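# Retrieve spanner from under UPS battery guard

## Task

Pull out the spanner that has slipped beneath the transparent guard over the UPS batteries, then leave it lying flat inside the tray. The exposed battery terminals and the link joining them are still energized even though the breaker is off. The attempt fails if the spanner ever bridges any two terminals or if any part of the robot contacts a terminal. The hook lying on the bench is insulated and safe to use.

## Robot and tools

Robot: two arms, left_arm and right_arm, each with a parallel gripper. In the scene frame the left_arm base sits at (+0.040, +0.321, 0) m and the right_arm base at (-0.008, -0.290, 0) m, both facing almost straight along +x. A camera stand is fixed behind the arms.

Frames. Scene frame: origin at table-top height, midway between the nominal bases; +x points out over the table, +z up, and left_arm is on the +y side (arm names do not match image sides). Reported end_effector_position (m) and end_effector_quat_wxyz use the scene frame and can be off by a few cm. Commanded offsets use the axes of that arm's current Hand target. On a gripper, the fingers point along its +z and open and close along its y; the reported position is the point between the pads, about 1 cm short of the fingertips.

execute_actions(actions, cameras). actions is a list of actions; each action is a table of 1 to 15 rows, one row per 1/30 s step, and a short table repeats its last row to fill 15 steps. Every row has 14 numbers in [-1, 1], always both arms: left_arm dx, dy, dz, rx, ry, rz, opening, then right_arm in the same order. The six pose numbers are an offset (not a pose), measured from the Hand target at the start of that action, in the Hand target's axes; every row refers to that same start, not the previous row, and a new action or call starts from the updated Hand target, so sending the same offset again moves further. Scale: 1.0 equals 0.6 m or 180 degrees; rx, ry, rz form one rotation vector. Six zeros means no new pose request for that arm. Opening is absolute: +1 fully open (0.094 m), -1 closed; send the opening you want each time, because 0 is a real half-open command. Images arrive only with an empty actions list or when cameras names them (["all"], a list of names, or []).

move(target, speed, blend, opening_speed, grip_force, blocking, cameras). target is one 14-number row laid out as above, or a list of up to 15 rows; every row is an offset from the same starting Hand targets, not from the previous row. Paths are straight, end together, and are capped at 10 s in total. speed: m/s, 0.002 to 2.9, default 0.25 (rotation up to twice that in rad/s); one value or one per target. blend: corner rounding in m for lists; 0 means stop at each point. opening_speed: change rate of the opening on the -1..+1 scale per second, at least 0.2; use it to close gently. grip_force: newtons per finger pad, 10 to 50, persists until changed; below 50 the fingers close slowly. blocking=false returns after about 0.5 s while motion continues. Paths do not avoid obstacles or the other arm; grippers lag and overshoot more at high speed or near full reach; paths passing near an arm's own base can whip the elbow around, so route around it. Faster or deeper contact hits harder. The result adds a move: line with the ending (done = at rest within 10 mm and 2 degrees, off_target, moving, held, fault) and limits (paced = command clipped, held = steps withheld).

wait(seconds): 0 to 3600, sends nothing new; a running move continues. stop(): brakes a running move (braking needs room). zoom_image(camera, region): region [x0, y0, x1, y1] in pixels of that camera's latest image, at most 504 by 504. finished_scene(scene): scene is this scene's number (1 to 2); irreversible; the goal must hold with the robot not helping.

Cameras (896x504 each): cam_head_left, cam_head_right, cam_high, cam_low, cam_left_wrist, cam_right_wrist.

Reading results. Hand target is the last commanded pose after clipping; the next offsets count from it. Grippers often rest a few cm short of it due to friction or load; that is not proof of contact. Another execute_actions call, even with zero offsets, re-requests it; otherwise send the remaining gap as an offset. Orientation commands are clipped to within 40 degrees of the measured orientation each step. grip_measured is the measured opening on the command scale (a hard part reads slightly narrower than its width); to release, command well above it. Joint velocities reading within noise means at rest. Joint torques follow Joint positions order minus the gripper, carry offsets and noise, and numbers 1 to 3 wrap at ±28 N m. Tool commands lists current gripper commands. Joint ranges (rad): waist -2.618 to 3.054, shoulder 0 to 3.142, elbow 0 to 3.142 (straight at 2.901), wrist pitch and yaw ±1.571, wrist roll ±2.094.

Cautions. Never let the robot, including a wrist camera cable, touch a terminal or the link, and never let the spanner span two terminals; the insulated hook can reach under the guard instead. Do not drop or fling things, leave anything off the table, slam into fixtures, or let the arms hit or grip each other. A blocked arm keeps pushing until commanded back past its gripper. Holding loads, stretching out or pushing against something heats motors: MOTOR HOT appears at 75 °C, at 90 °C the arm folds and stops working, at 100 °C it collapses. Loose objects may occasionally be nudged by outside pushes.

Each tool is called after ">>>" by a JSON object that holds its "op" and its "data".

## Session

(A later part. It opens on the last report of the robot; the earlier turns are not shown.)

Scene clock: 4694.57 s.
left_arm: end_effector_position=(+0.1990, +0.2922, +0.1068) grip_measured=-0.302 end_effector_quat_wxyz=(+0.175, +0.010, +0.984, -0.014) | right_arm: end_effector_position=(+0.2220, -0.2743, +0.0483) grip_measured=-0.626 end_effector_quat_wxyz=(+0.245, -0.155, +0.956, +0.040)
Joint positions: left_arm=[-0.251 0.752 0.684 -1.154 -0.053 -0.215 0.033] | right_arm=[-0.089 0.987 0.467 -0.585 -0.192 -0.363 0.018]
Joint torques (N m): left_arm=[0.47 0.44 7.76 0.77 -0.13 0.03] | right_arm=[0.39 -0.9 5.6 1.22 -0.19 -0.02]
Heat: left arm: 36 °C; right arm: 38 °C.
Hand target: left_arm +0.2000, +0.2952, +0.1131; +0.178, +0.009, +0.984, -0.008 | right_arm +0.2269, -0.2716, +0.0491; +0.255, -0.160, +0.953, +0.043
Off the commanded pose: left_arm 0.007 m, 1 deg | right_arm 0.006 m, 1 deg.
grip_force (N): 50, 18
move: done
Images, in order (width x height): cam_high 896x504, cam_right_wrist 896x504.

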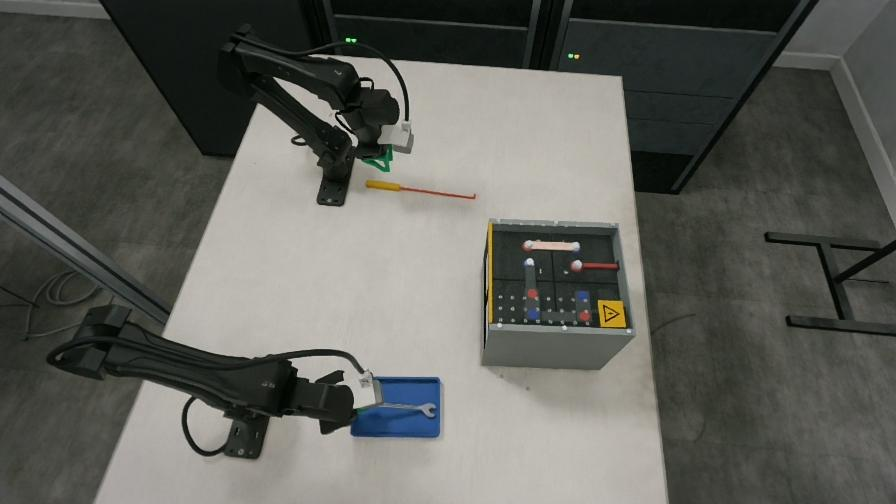

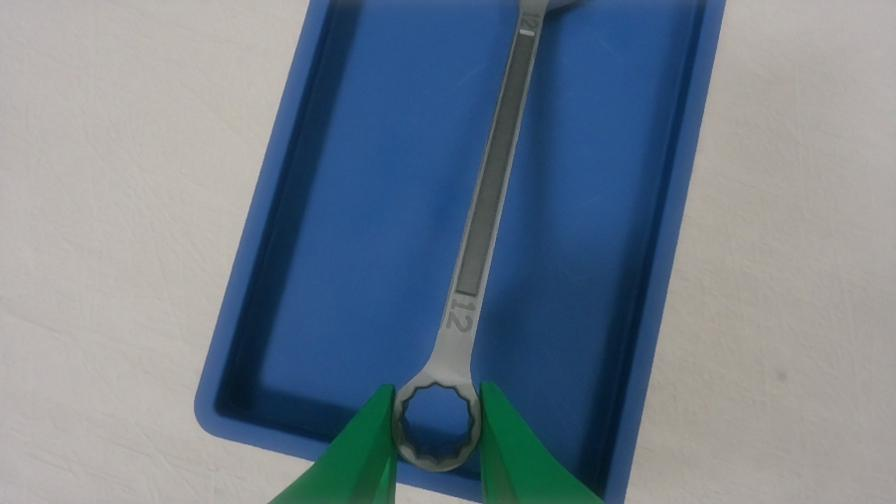

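>>> {"op": "move", "data": {"target": [0,0,0,0,0,0,-0.3,0.0050,0,0.0087,0,0,0,-1], "speed": 0.03, "cameras": ["cam_right_wrist","cam_low"]}}

>>> {"op": "zoom_image", "data": {"camera": "cam_low", "region": [260, 250, 360, 360]}}

Scene clock: 4720.97 s.
left_arm: end_effector_position=(+0.1990, +0.2922, +0.1068) grip_measured=-0.302 end_effector_quat_wxyz=(+0.175, +0.010, +0.984, -0.014) | right_arm: end_effector_position=(+0.2234, -0.2745, +0.0434) grip_measured=-0.626 end_effector_quat_wxyz=(+0.248, -0.156, +0.955, +0.039)
Joint positions: left_arm=[-0.251 0.752 0.684 -1.154 -0.053 -0.215 0.033] | right_arm=[-0.089 0.997 0.448 -0.549 -0.192 -0.363 0.018]
Joint torques (N m): left_arm=[0.49 0.44 7.75 0.77 -0.13 0.03] | right_arm=[0.55 -0.59 5.53 1.14 -0.25 0.04]
Heat: left arm: 36 °C; right arm: 38 °C.
Hand target: left_arm +0.2000, +0.2952, +0.1131; +0.178, +0.009, +0.984, -0.008 | right_arm +0.2269, -0.2716, +0.0431; +0.255, -0.160, +0.953, +0.043
Off the commanded pose: left_arm 0.007 m, 1 deg | right_arm 0.005 m, 1 deg.
grip_force (N): 50, 18
move: done
Images, in order (width x height): cam_low 896x504, cam_right_wrist 896x504.

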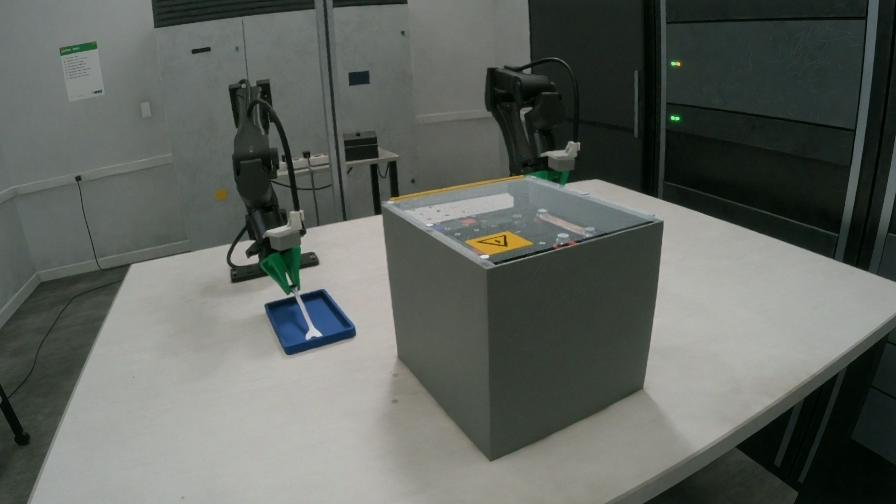

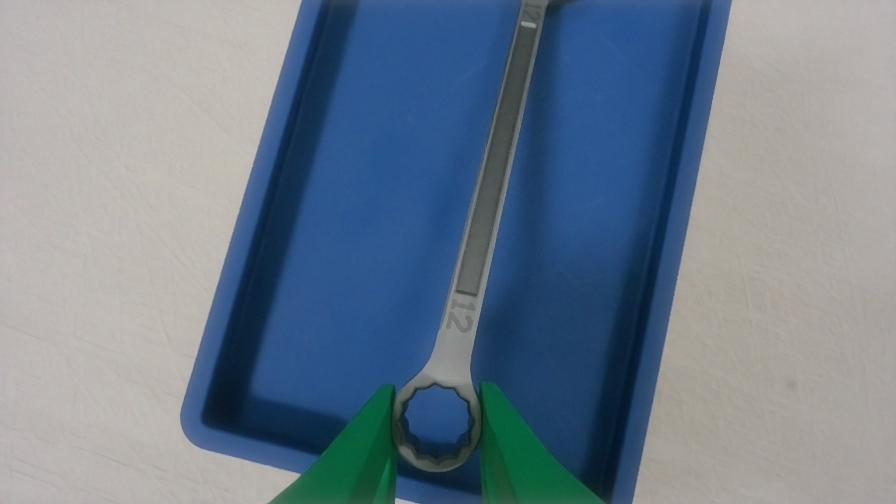

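Scaled by 4.582 from the camera's image (finer frame: 1280x720).

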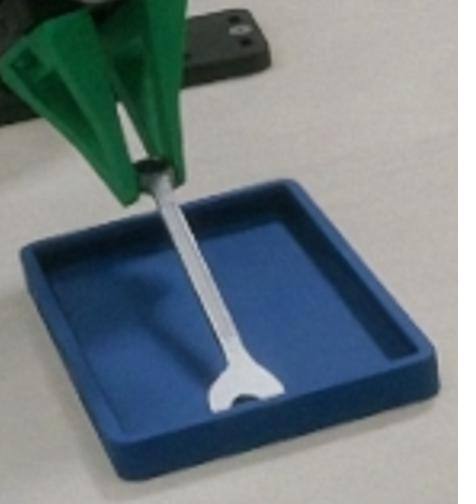

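>>> {"op": "move", "data": {"target": [0,0,0,0,0,0,-0.3,0.0346,0.0029,0.0341,0,0.0722,0,-1], "speed": 0.04, "cameras": ["cam_right_wrist","cam_low","cam_high"]}}

>>> {"op": "zoom_image", "data": {"camera": "cam_high", "region": [345, 370, 445, 445]}}

>>> {"op": "zoom_image", "data": {"camera": "cam_low", "region": [260, 250, 360, 360]}}

Scene clock: 4756.50 s.
left_arm: end_effector_position=(+0.1990, +0.2922, +0.1068) grip_measured=-0.302 end_effector_quat_wxyz=(+0.175, +0.010, +0.984, -0.014) | right_arm: end_effector_position=(+0.2203, -0.2729, +0.0141) grip_measured=-0.626 end_effector_quat_wxyz=(+0.157, -0.165, +0.973, +0.025)
Joint positions: left_arm=[-0.251 0.752 0.684 -1.154 -0.053 -0.215 0.033] | right_arm=[-0.014 1.219 0.509 -0.558 -0.104 -0.332 0.018]
Joint torques (N m): left_arm=[0.49 0.46 7.76 0.77 -0.13 0.03] | right_arm=[0.65 -1.4 6.67 0.34 -0.03 0.09]
Heat: left arm: 36 °C; right arm: 39 °C.
Hand target: left_arm +0.2000, +0.2952, +0.1131; +0.178, +0.009, +0.984, -0.008 | right_arm +0.2190, -0.2724, +0.0149; +0.146, -0.164, +0.975, +0.025
Off the commanded pose: left_arm 0.007 m, 1 deg | right_arm 0.002 m, 1 deg.
grip_force (N): 50, 18
move: done
Images, in order (width x height): cam_high 896x504, cam_low 896x504, cam_right_wrist 896x504.

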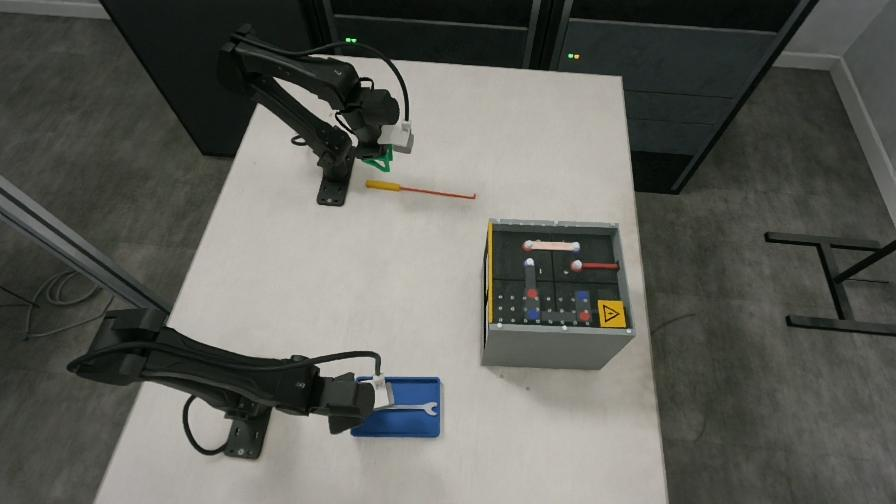

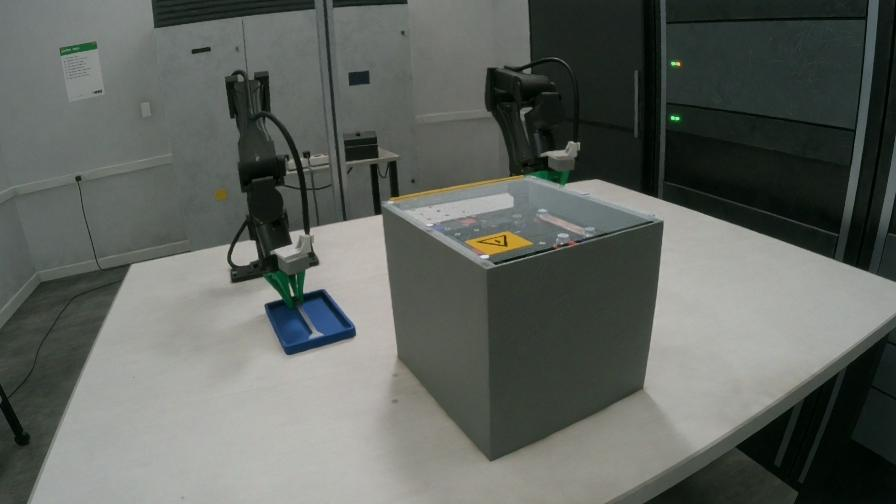

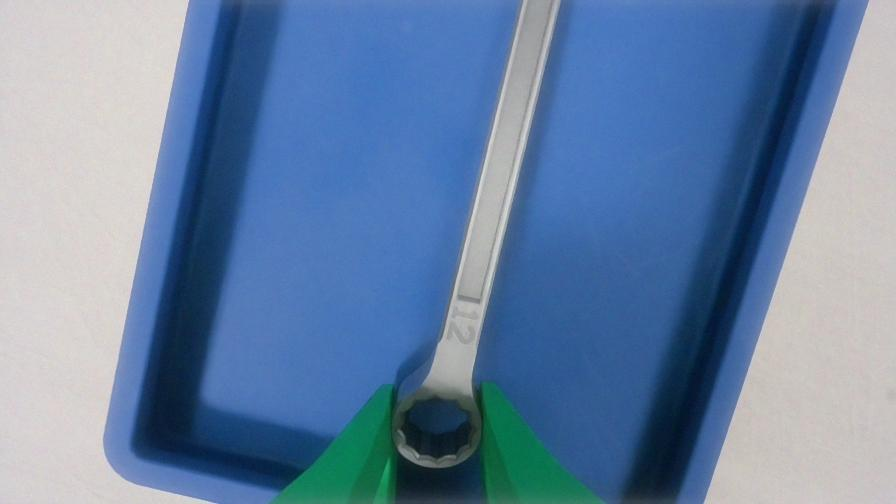

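Scaled by 5.040 from the camera's image (finer frame: 1280x720).

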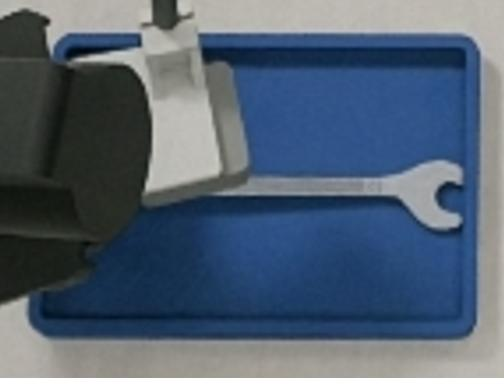

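Scaled by 4.582 from the camera's image (finer frame: 1280x720).

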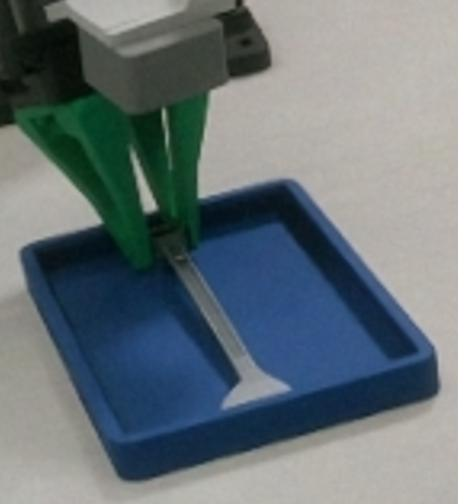

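>>> {"op": "move", "data": {"target": [0,0,0,0,0,0,-0.3,0.0074,0.0018,0.0012,0,0,0,-1], "speed": 0.03, "cameras": ["cam_high","cam_low"]}}

>>> {"op": "zoom_image", "data": {"camera": "cam_high", "region": [345, 370, 445, 445]}}

>>> {"op": "zoom_image", "data": {"camera": "cam_low", "region": [260, 250, 360, 360]}}

Scene clock: 4789.63 s.
left_arm: end_effector_position=(+0.1990, +0.2922, +0.1068) grip_measured=-0.302 end_effector_quat_wxyz=(+0.175, +0.010, +0.984, -0.014) | right_arm: end_effector_position=(+0.2203, -0.2729, +0.0141) grip_measured=-0.626 end_effector_quat_wxyz=(+0.157, -0.165, +0.973, +0.025)
Joint positions: left_arm=[-0.251 0.752 0.684 -1.154 -0.053 -0.215 0.033] | right_arm=[-0.014 1.219 0.509 -0.558 -0.104 -0.331 0.018]
Joint torques (N m): left_arm=[0.49 0.46 7.75 0.77 -0.12 0.03] | right_arm=[0.4 -2.59 5.48 0.4 -0.04 0.05]
Heat: left arm: 36 °C; right arm: 41 °C.
Hand target: left_arm +0.2000, +0.2952, +0.1131; +0.178, +0.009, +0.984, -0.008 | right_arm +0.2148, -0.2727, +0.0129; +0.146, -0.163, +0.975, +0.025
Off the commanded pose: left_arm 0.007 m, 1 deg | right_arm 0.006 m, 1 deg.
grip_force (N): 50, 18
move: done

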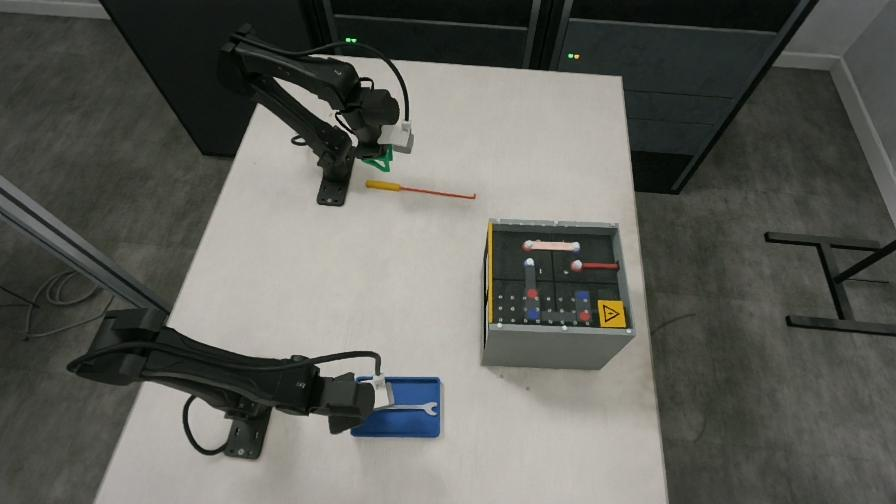

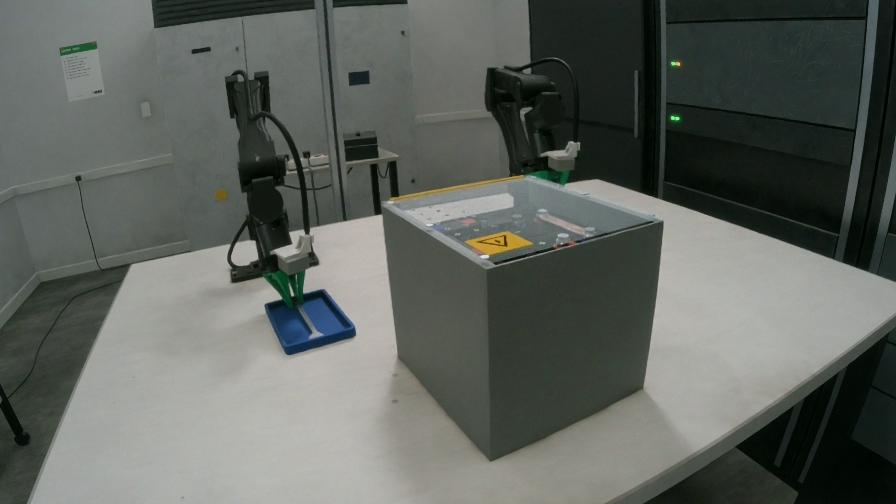

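Scaled by 5.040 from the camera's image (finer frame: 1280x720).

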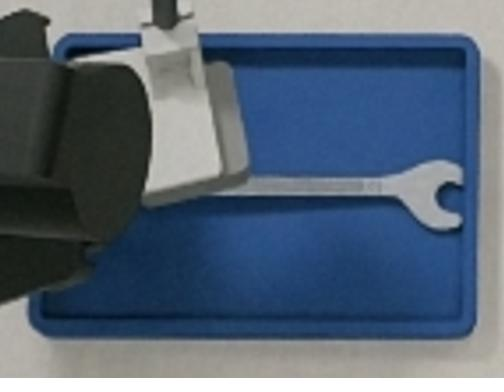

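Scaled by 4.582 from the camera's image (finer frame: 1280x720).

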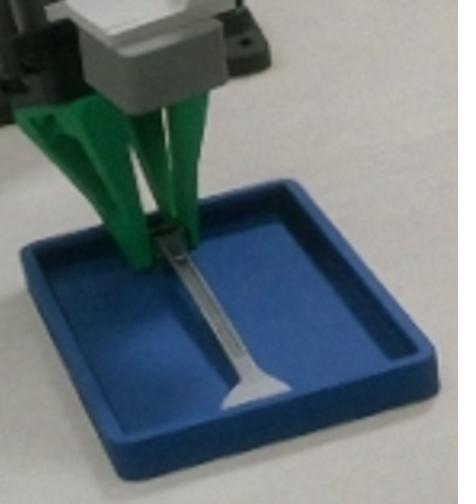

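>>> {"op": "move", "data": {"target": [0,0,0,0,0,0,-0.3,0.0067,0.0017,-0.0003,0,0,0,-1], "speed": 0.03}}

Scene clock: 4796.80 s.
left_arm: end_effector_position=(+0.1990, +0.2922, +0.1068) grip_measured=-0.302 end_effector_quat_wxyz=(+0.175, +0.010, +0.984, -0.014) | right_arm: end_effector_position=(+0.2203, -0.2729, +0.0141) grip_measured=-0.626 end_effector_quat_wxyz=(+0.157, -0.165, +0.973, +0.025)
Joint positions: left_arm=[-0.251 0.752 0.684 -1.154 -0.053 -0.215 0.033] | right_arm=[-0.014 1.219 0.509 -0.558 -0.104 -0.331 0.018]
Joint torques (N m): left_arm=[0.47 0.46 7.75 0.77 -0.12 0.03] | right_arm=[0.17 -4.05 4.31 0.37 -0.02 0.07]
Heat: left arm: 36 °C; right arm: 40 °C.
Hand target: left_arm +0.2000, +0.2952, +0.1131; +0.178, +0.009, +0.984, -0.008 | right_arm +0.2108, -0.2730, +0.0119; +0.146, -0.163, +0.975, +0.025
Off the commanded pose: left_arm 0.007 m, 1 deg | right_arm 0.010 m, 1 deg.
grip_force (N): 50, 18
move: done

>>> {"op": "move", "data": {"target": [[0,0,0,0,0,0,-0.3,-0.0150,-0.0047,0.0008,0,0,0,-1],[0,0,0,0,0,0,-0.3,-0.0150,-0.0047,0.0008,0,0,0,-0.35]], "speed": 0.03, "opening_speed": 0.5, "cameras": ["cam_right_wrist","cam_high"]}}

>>> {"op": "zoom_image", "data": {"camera": "cam_high", "region": [345, 370, 445, 445]}}

Scene clock: 4838.53 s.
left_arm: end_effector_position=(+0.1990, +0.2922, +0.1068) grip_measured=-0.302 end_effector_quat_wxyz=(+0.175, +0.010, +0.984, -0.014) | right_arm: end_effector_position=(+0.2197, -0.2742, +0.0129) grip_measured=-0.352 end_effector_quat_wxyz=(+0.152, -0.164, +0.974, +0.022)
Joint positions: left_arm=[-0.251 0.752 0.684 -1.154 -0.053 -0.215 0.033] | right_arm=[-0.014 1.227 0.512 -0.562 -0.096 -0.331 0.03]
Joint torques (N m): left_arm=[0.47 0.46 7.76 0.77 -0.12 0.03] | right_arm=[0.36 -1.55 6.65 0.43 -0.11 0.06]
Heat: left arm: 36 °C; right arm: 39 °C.
Hand target: left_arm +0.2000, +0.2952, +0.1131; +0.178, +0.009, +0.984, -0.008 | right_arm +0.2200, -0.2728, +0.0141; +0.146, -0.163, +0.975, +0.025
Off the commanded pose: left_arm 0.007 m, 1 deg | right_arm 0.002 m, 1 deg.
grip_force (N): 50, 18
move: done
Images, in order (width x height): cam_high 896x504, cam_right_wrist 896x504.

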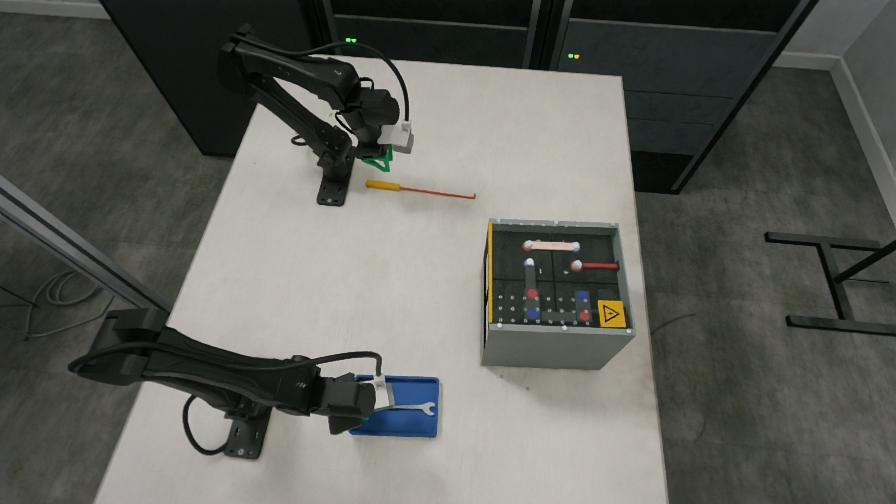

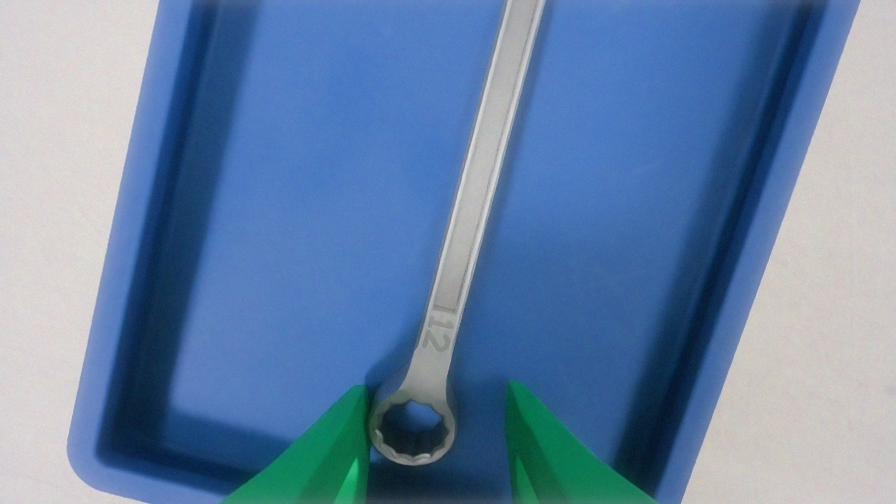

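Scaled by 5.040 from the camera's image (finer frame: 1280x720).

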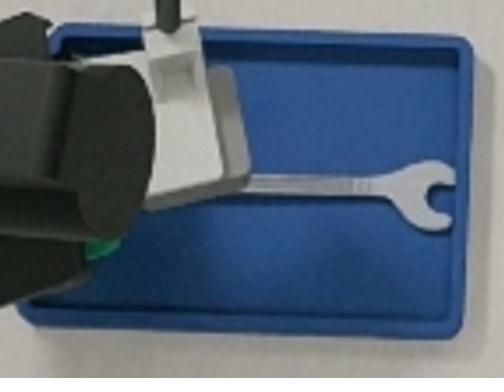

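>>> {"op": "move", "data": {"target": [[0,0,0,0,0,0,-0.3,0,0,0,0,0,0,-0.1],[0,0,0,0,0,0,-0.3,-0.0488,0.0002,-0.1592,0,0,0,-0.1]], "speed": [0.03,0.1], "opening_speed": 0.5, "grip_force": 50, "cameras": ["cam_right_wrist","cam_high","cam_low"]}}

>>> {"op": "zoom_image", "data": {"camera": "cam_high", "region": [345, 370, 445, 445]}}

>>> {"op": "zoom_image", "data": {"camera": "cam_low", "region": [260, 270, 360, 360]}}

Scene clock: 4855.53 s.
left_arm: end_effector_position=(+0.1990, +0.2922, +0.1068) grip_measured=-0.302 end_effector_quat_wxyz=(+0.175, +0.010, +0.984, -0.014) | right_arm: end_effector_position=(+0.2147, -0.2743, +0.1006) grip_measured=-0.102 end_effector_quat_wxyz=(+0.125, -0.163, +0.978, +0.026)
Joint positions: left_arm=[-0.251 0.752 0.684 -1.154 -0.053 -0.215 0.033] | right_arm=[-0.014 1.149 0.845 -1.027 -0.095 -0.331 0.042]
Joint torques (N m): left_arm=[0.49 0.46 7.76 0.77 -0.12 0.03] | right_arm=[0.51 -4.44 8.02 0.49 -0.06 0.08]
Heat: left arm: 36 °C; right arm: 39 °C.
Hand target: left_arm +0.2000, +0.2952, +0.1131; +0.178, +0.009, +0.984, -0.008 | right_arm +0.2200, -0.2728, +0.1140; +0.146, -0.163, +0.975, +0.025
Off the commanded pose: left_arm 0.007 m, 1 deg | right_arm 0.015 m, 2 deg.
move: off_target (right_arm)
Images, in order (width x height): cam_high 896x504, cam_low 896x504, cam_right_wrist 896x504.

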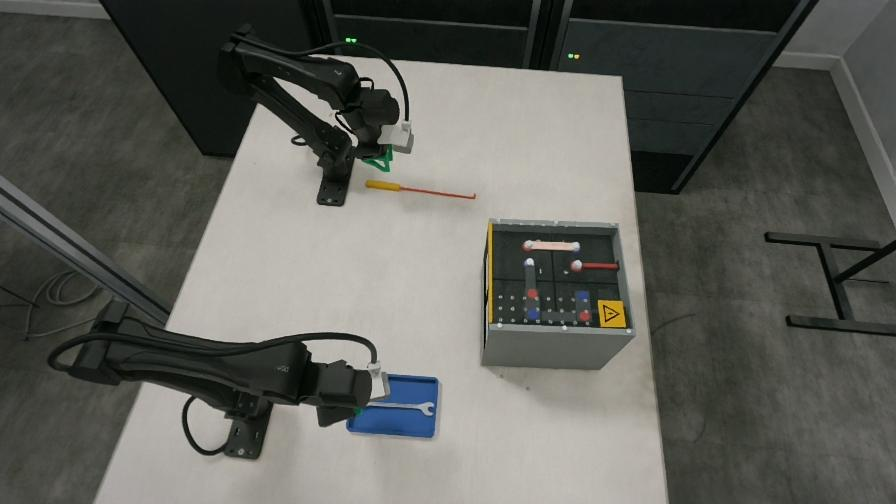

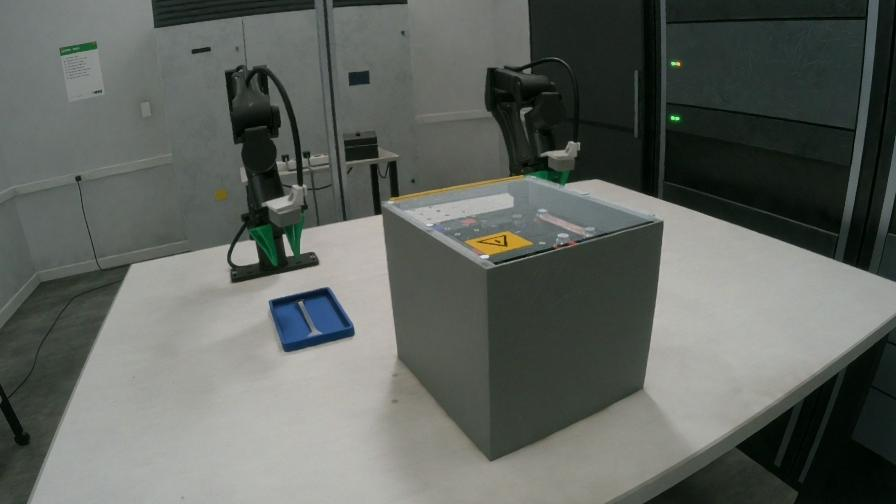

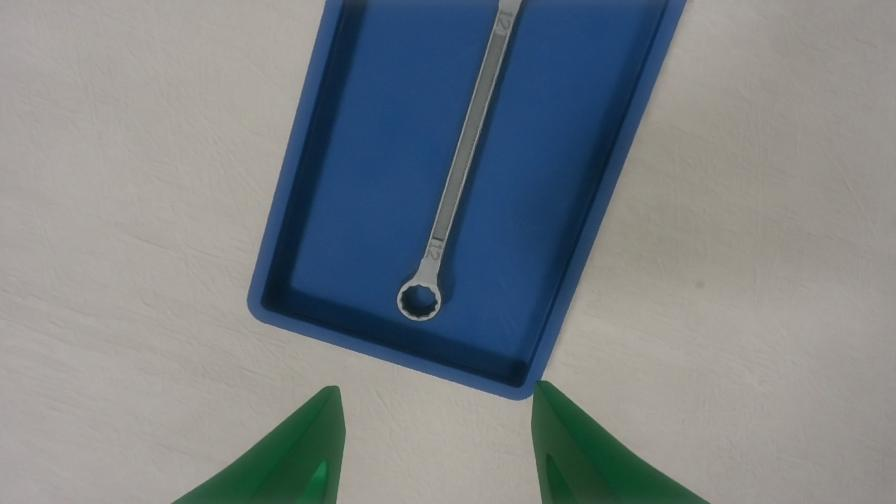

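Scaled by 5.040 from the camera's image (finer frame: 1280x720).

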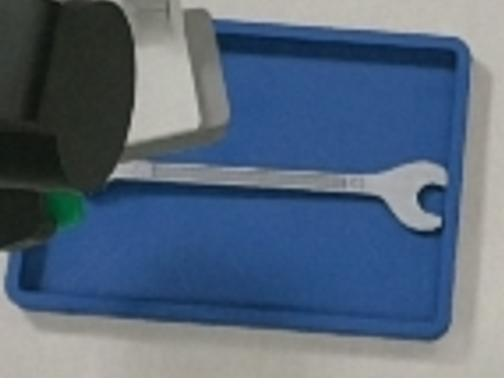

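Scaled by 5.040 from the camera's image (finer frame: 1280x720).

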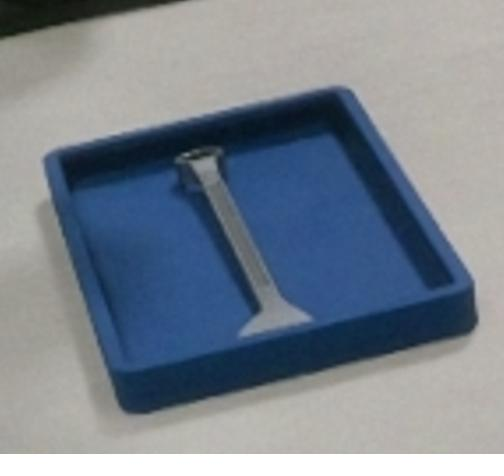

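>>> {"op": "zoom_image", "data": {"camera": "cam_low", "region": [275, 280, 345, 350]}}

>>> {"op": "zoom_image", "data": {"camera": "cam_high", "region": [395, 380, 445, 430]}}

Scaled by 7.200 from the camera's image (finer frame: 1280x720).

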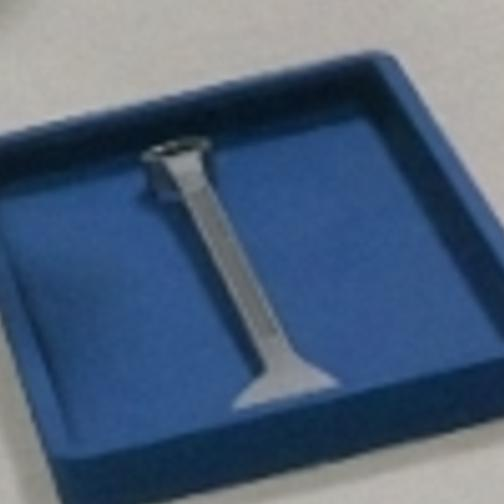

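Scaled by 10.080 from the camera's image (finer frame: 1280x720).

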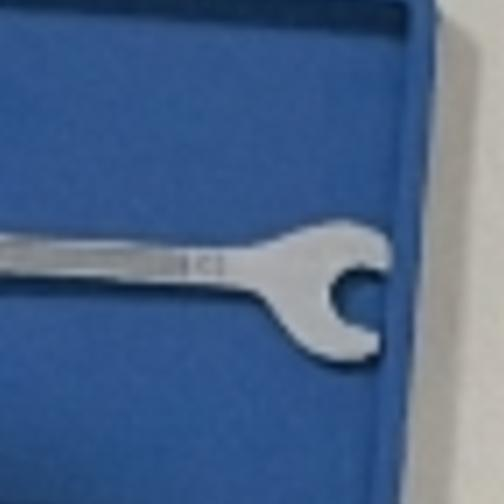

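>>> {"op": "finished_scene", "data": {"scene": 2}}

The scene is finished: the task was done.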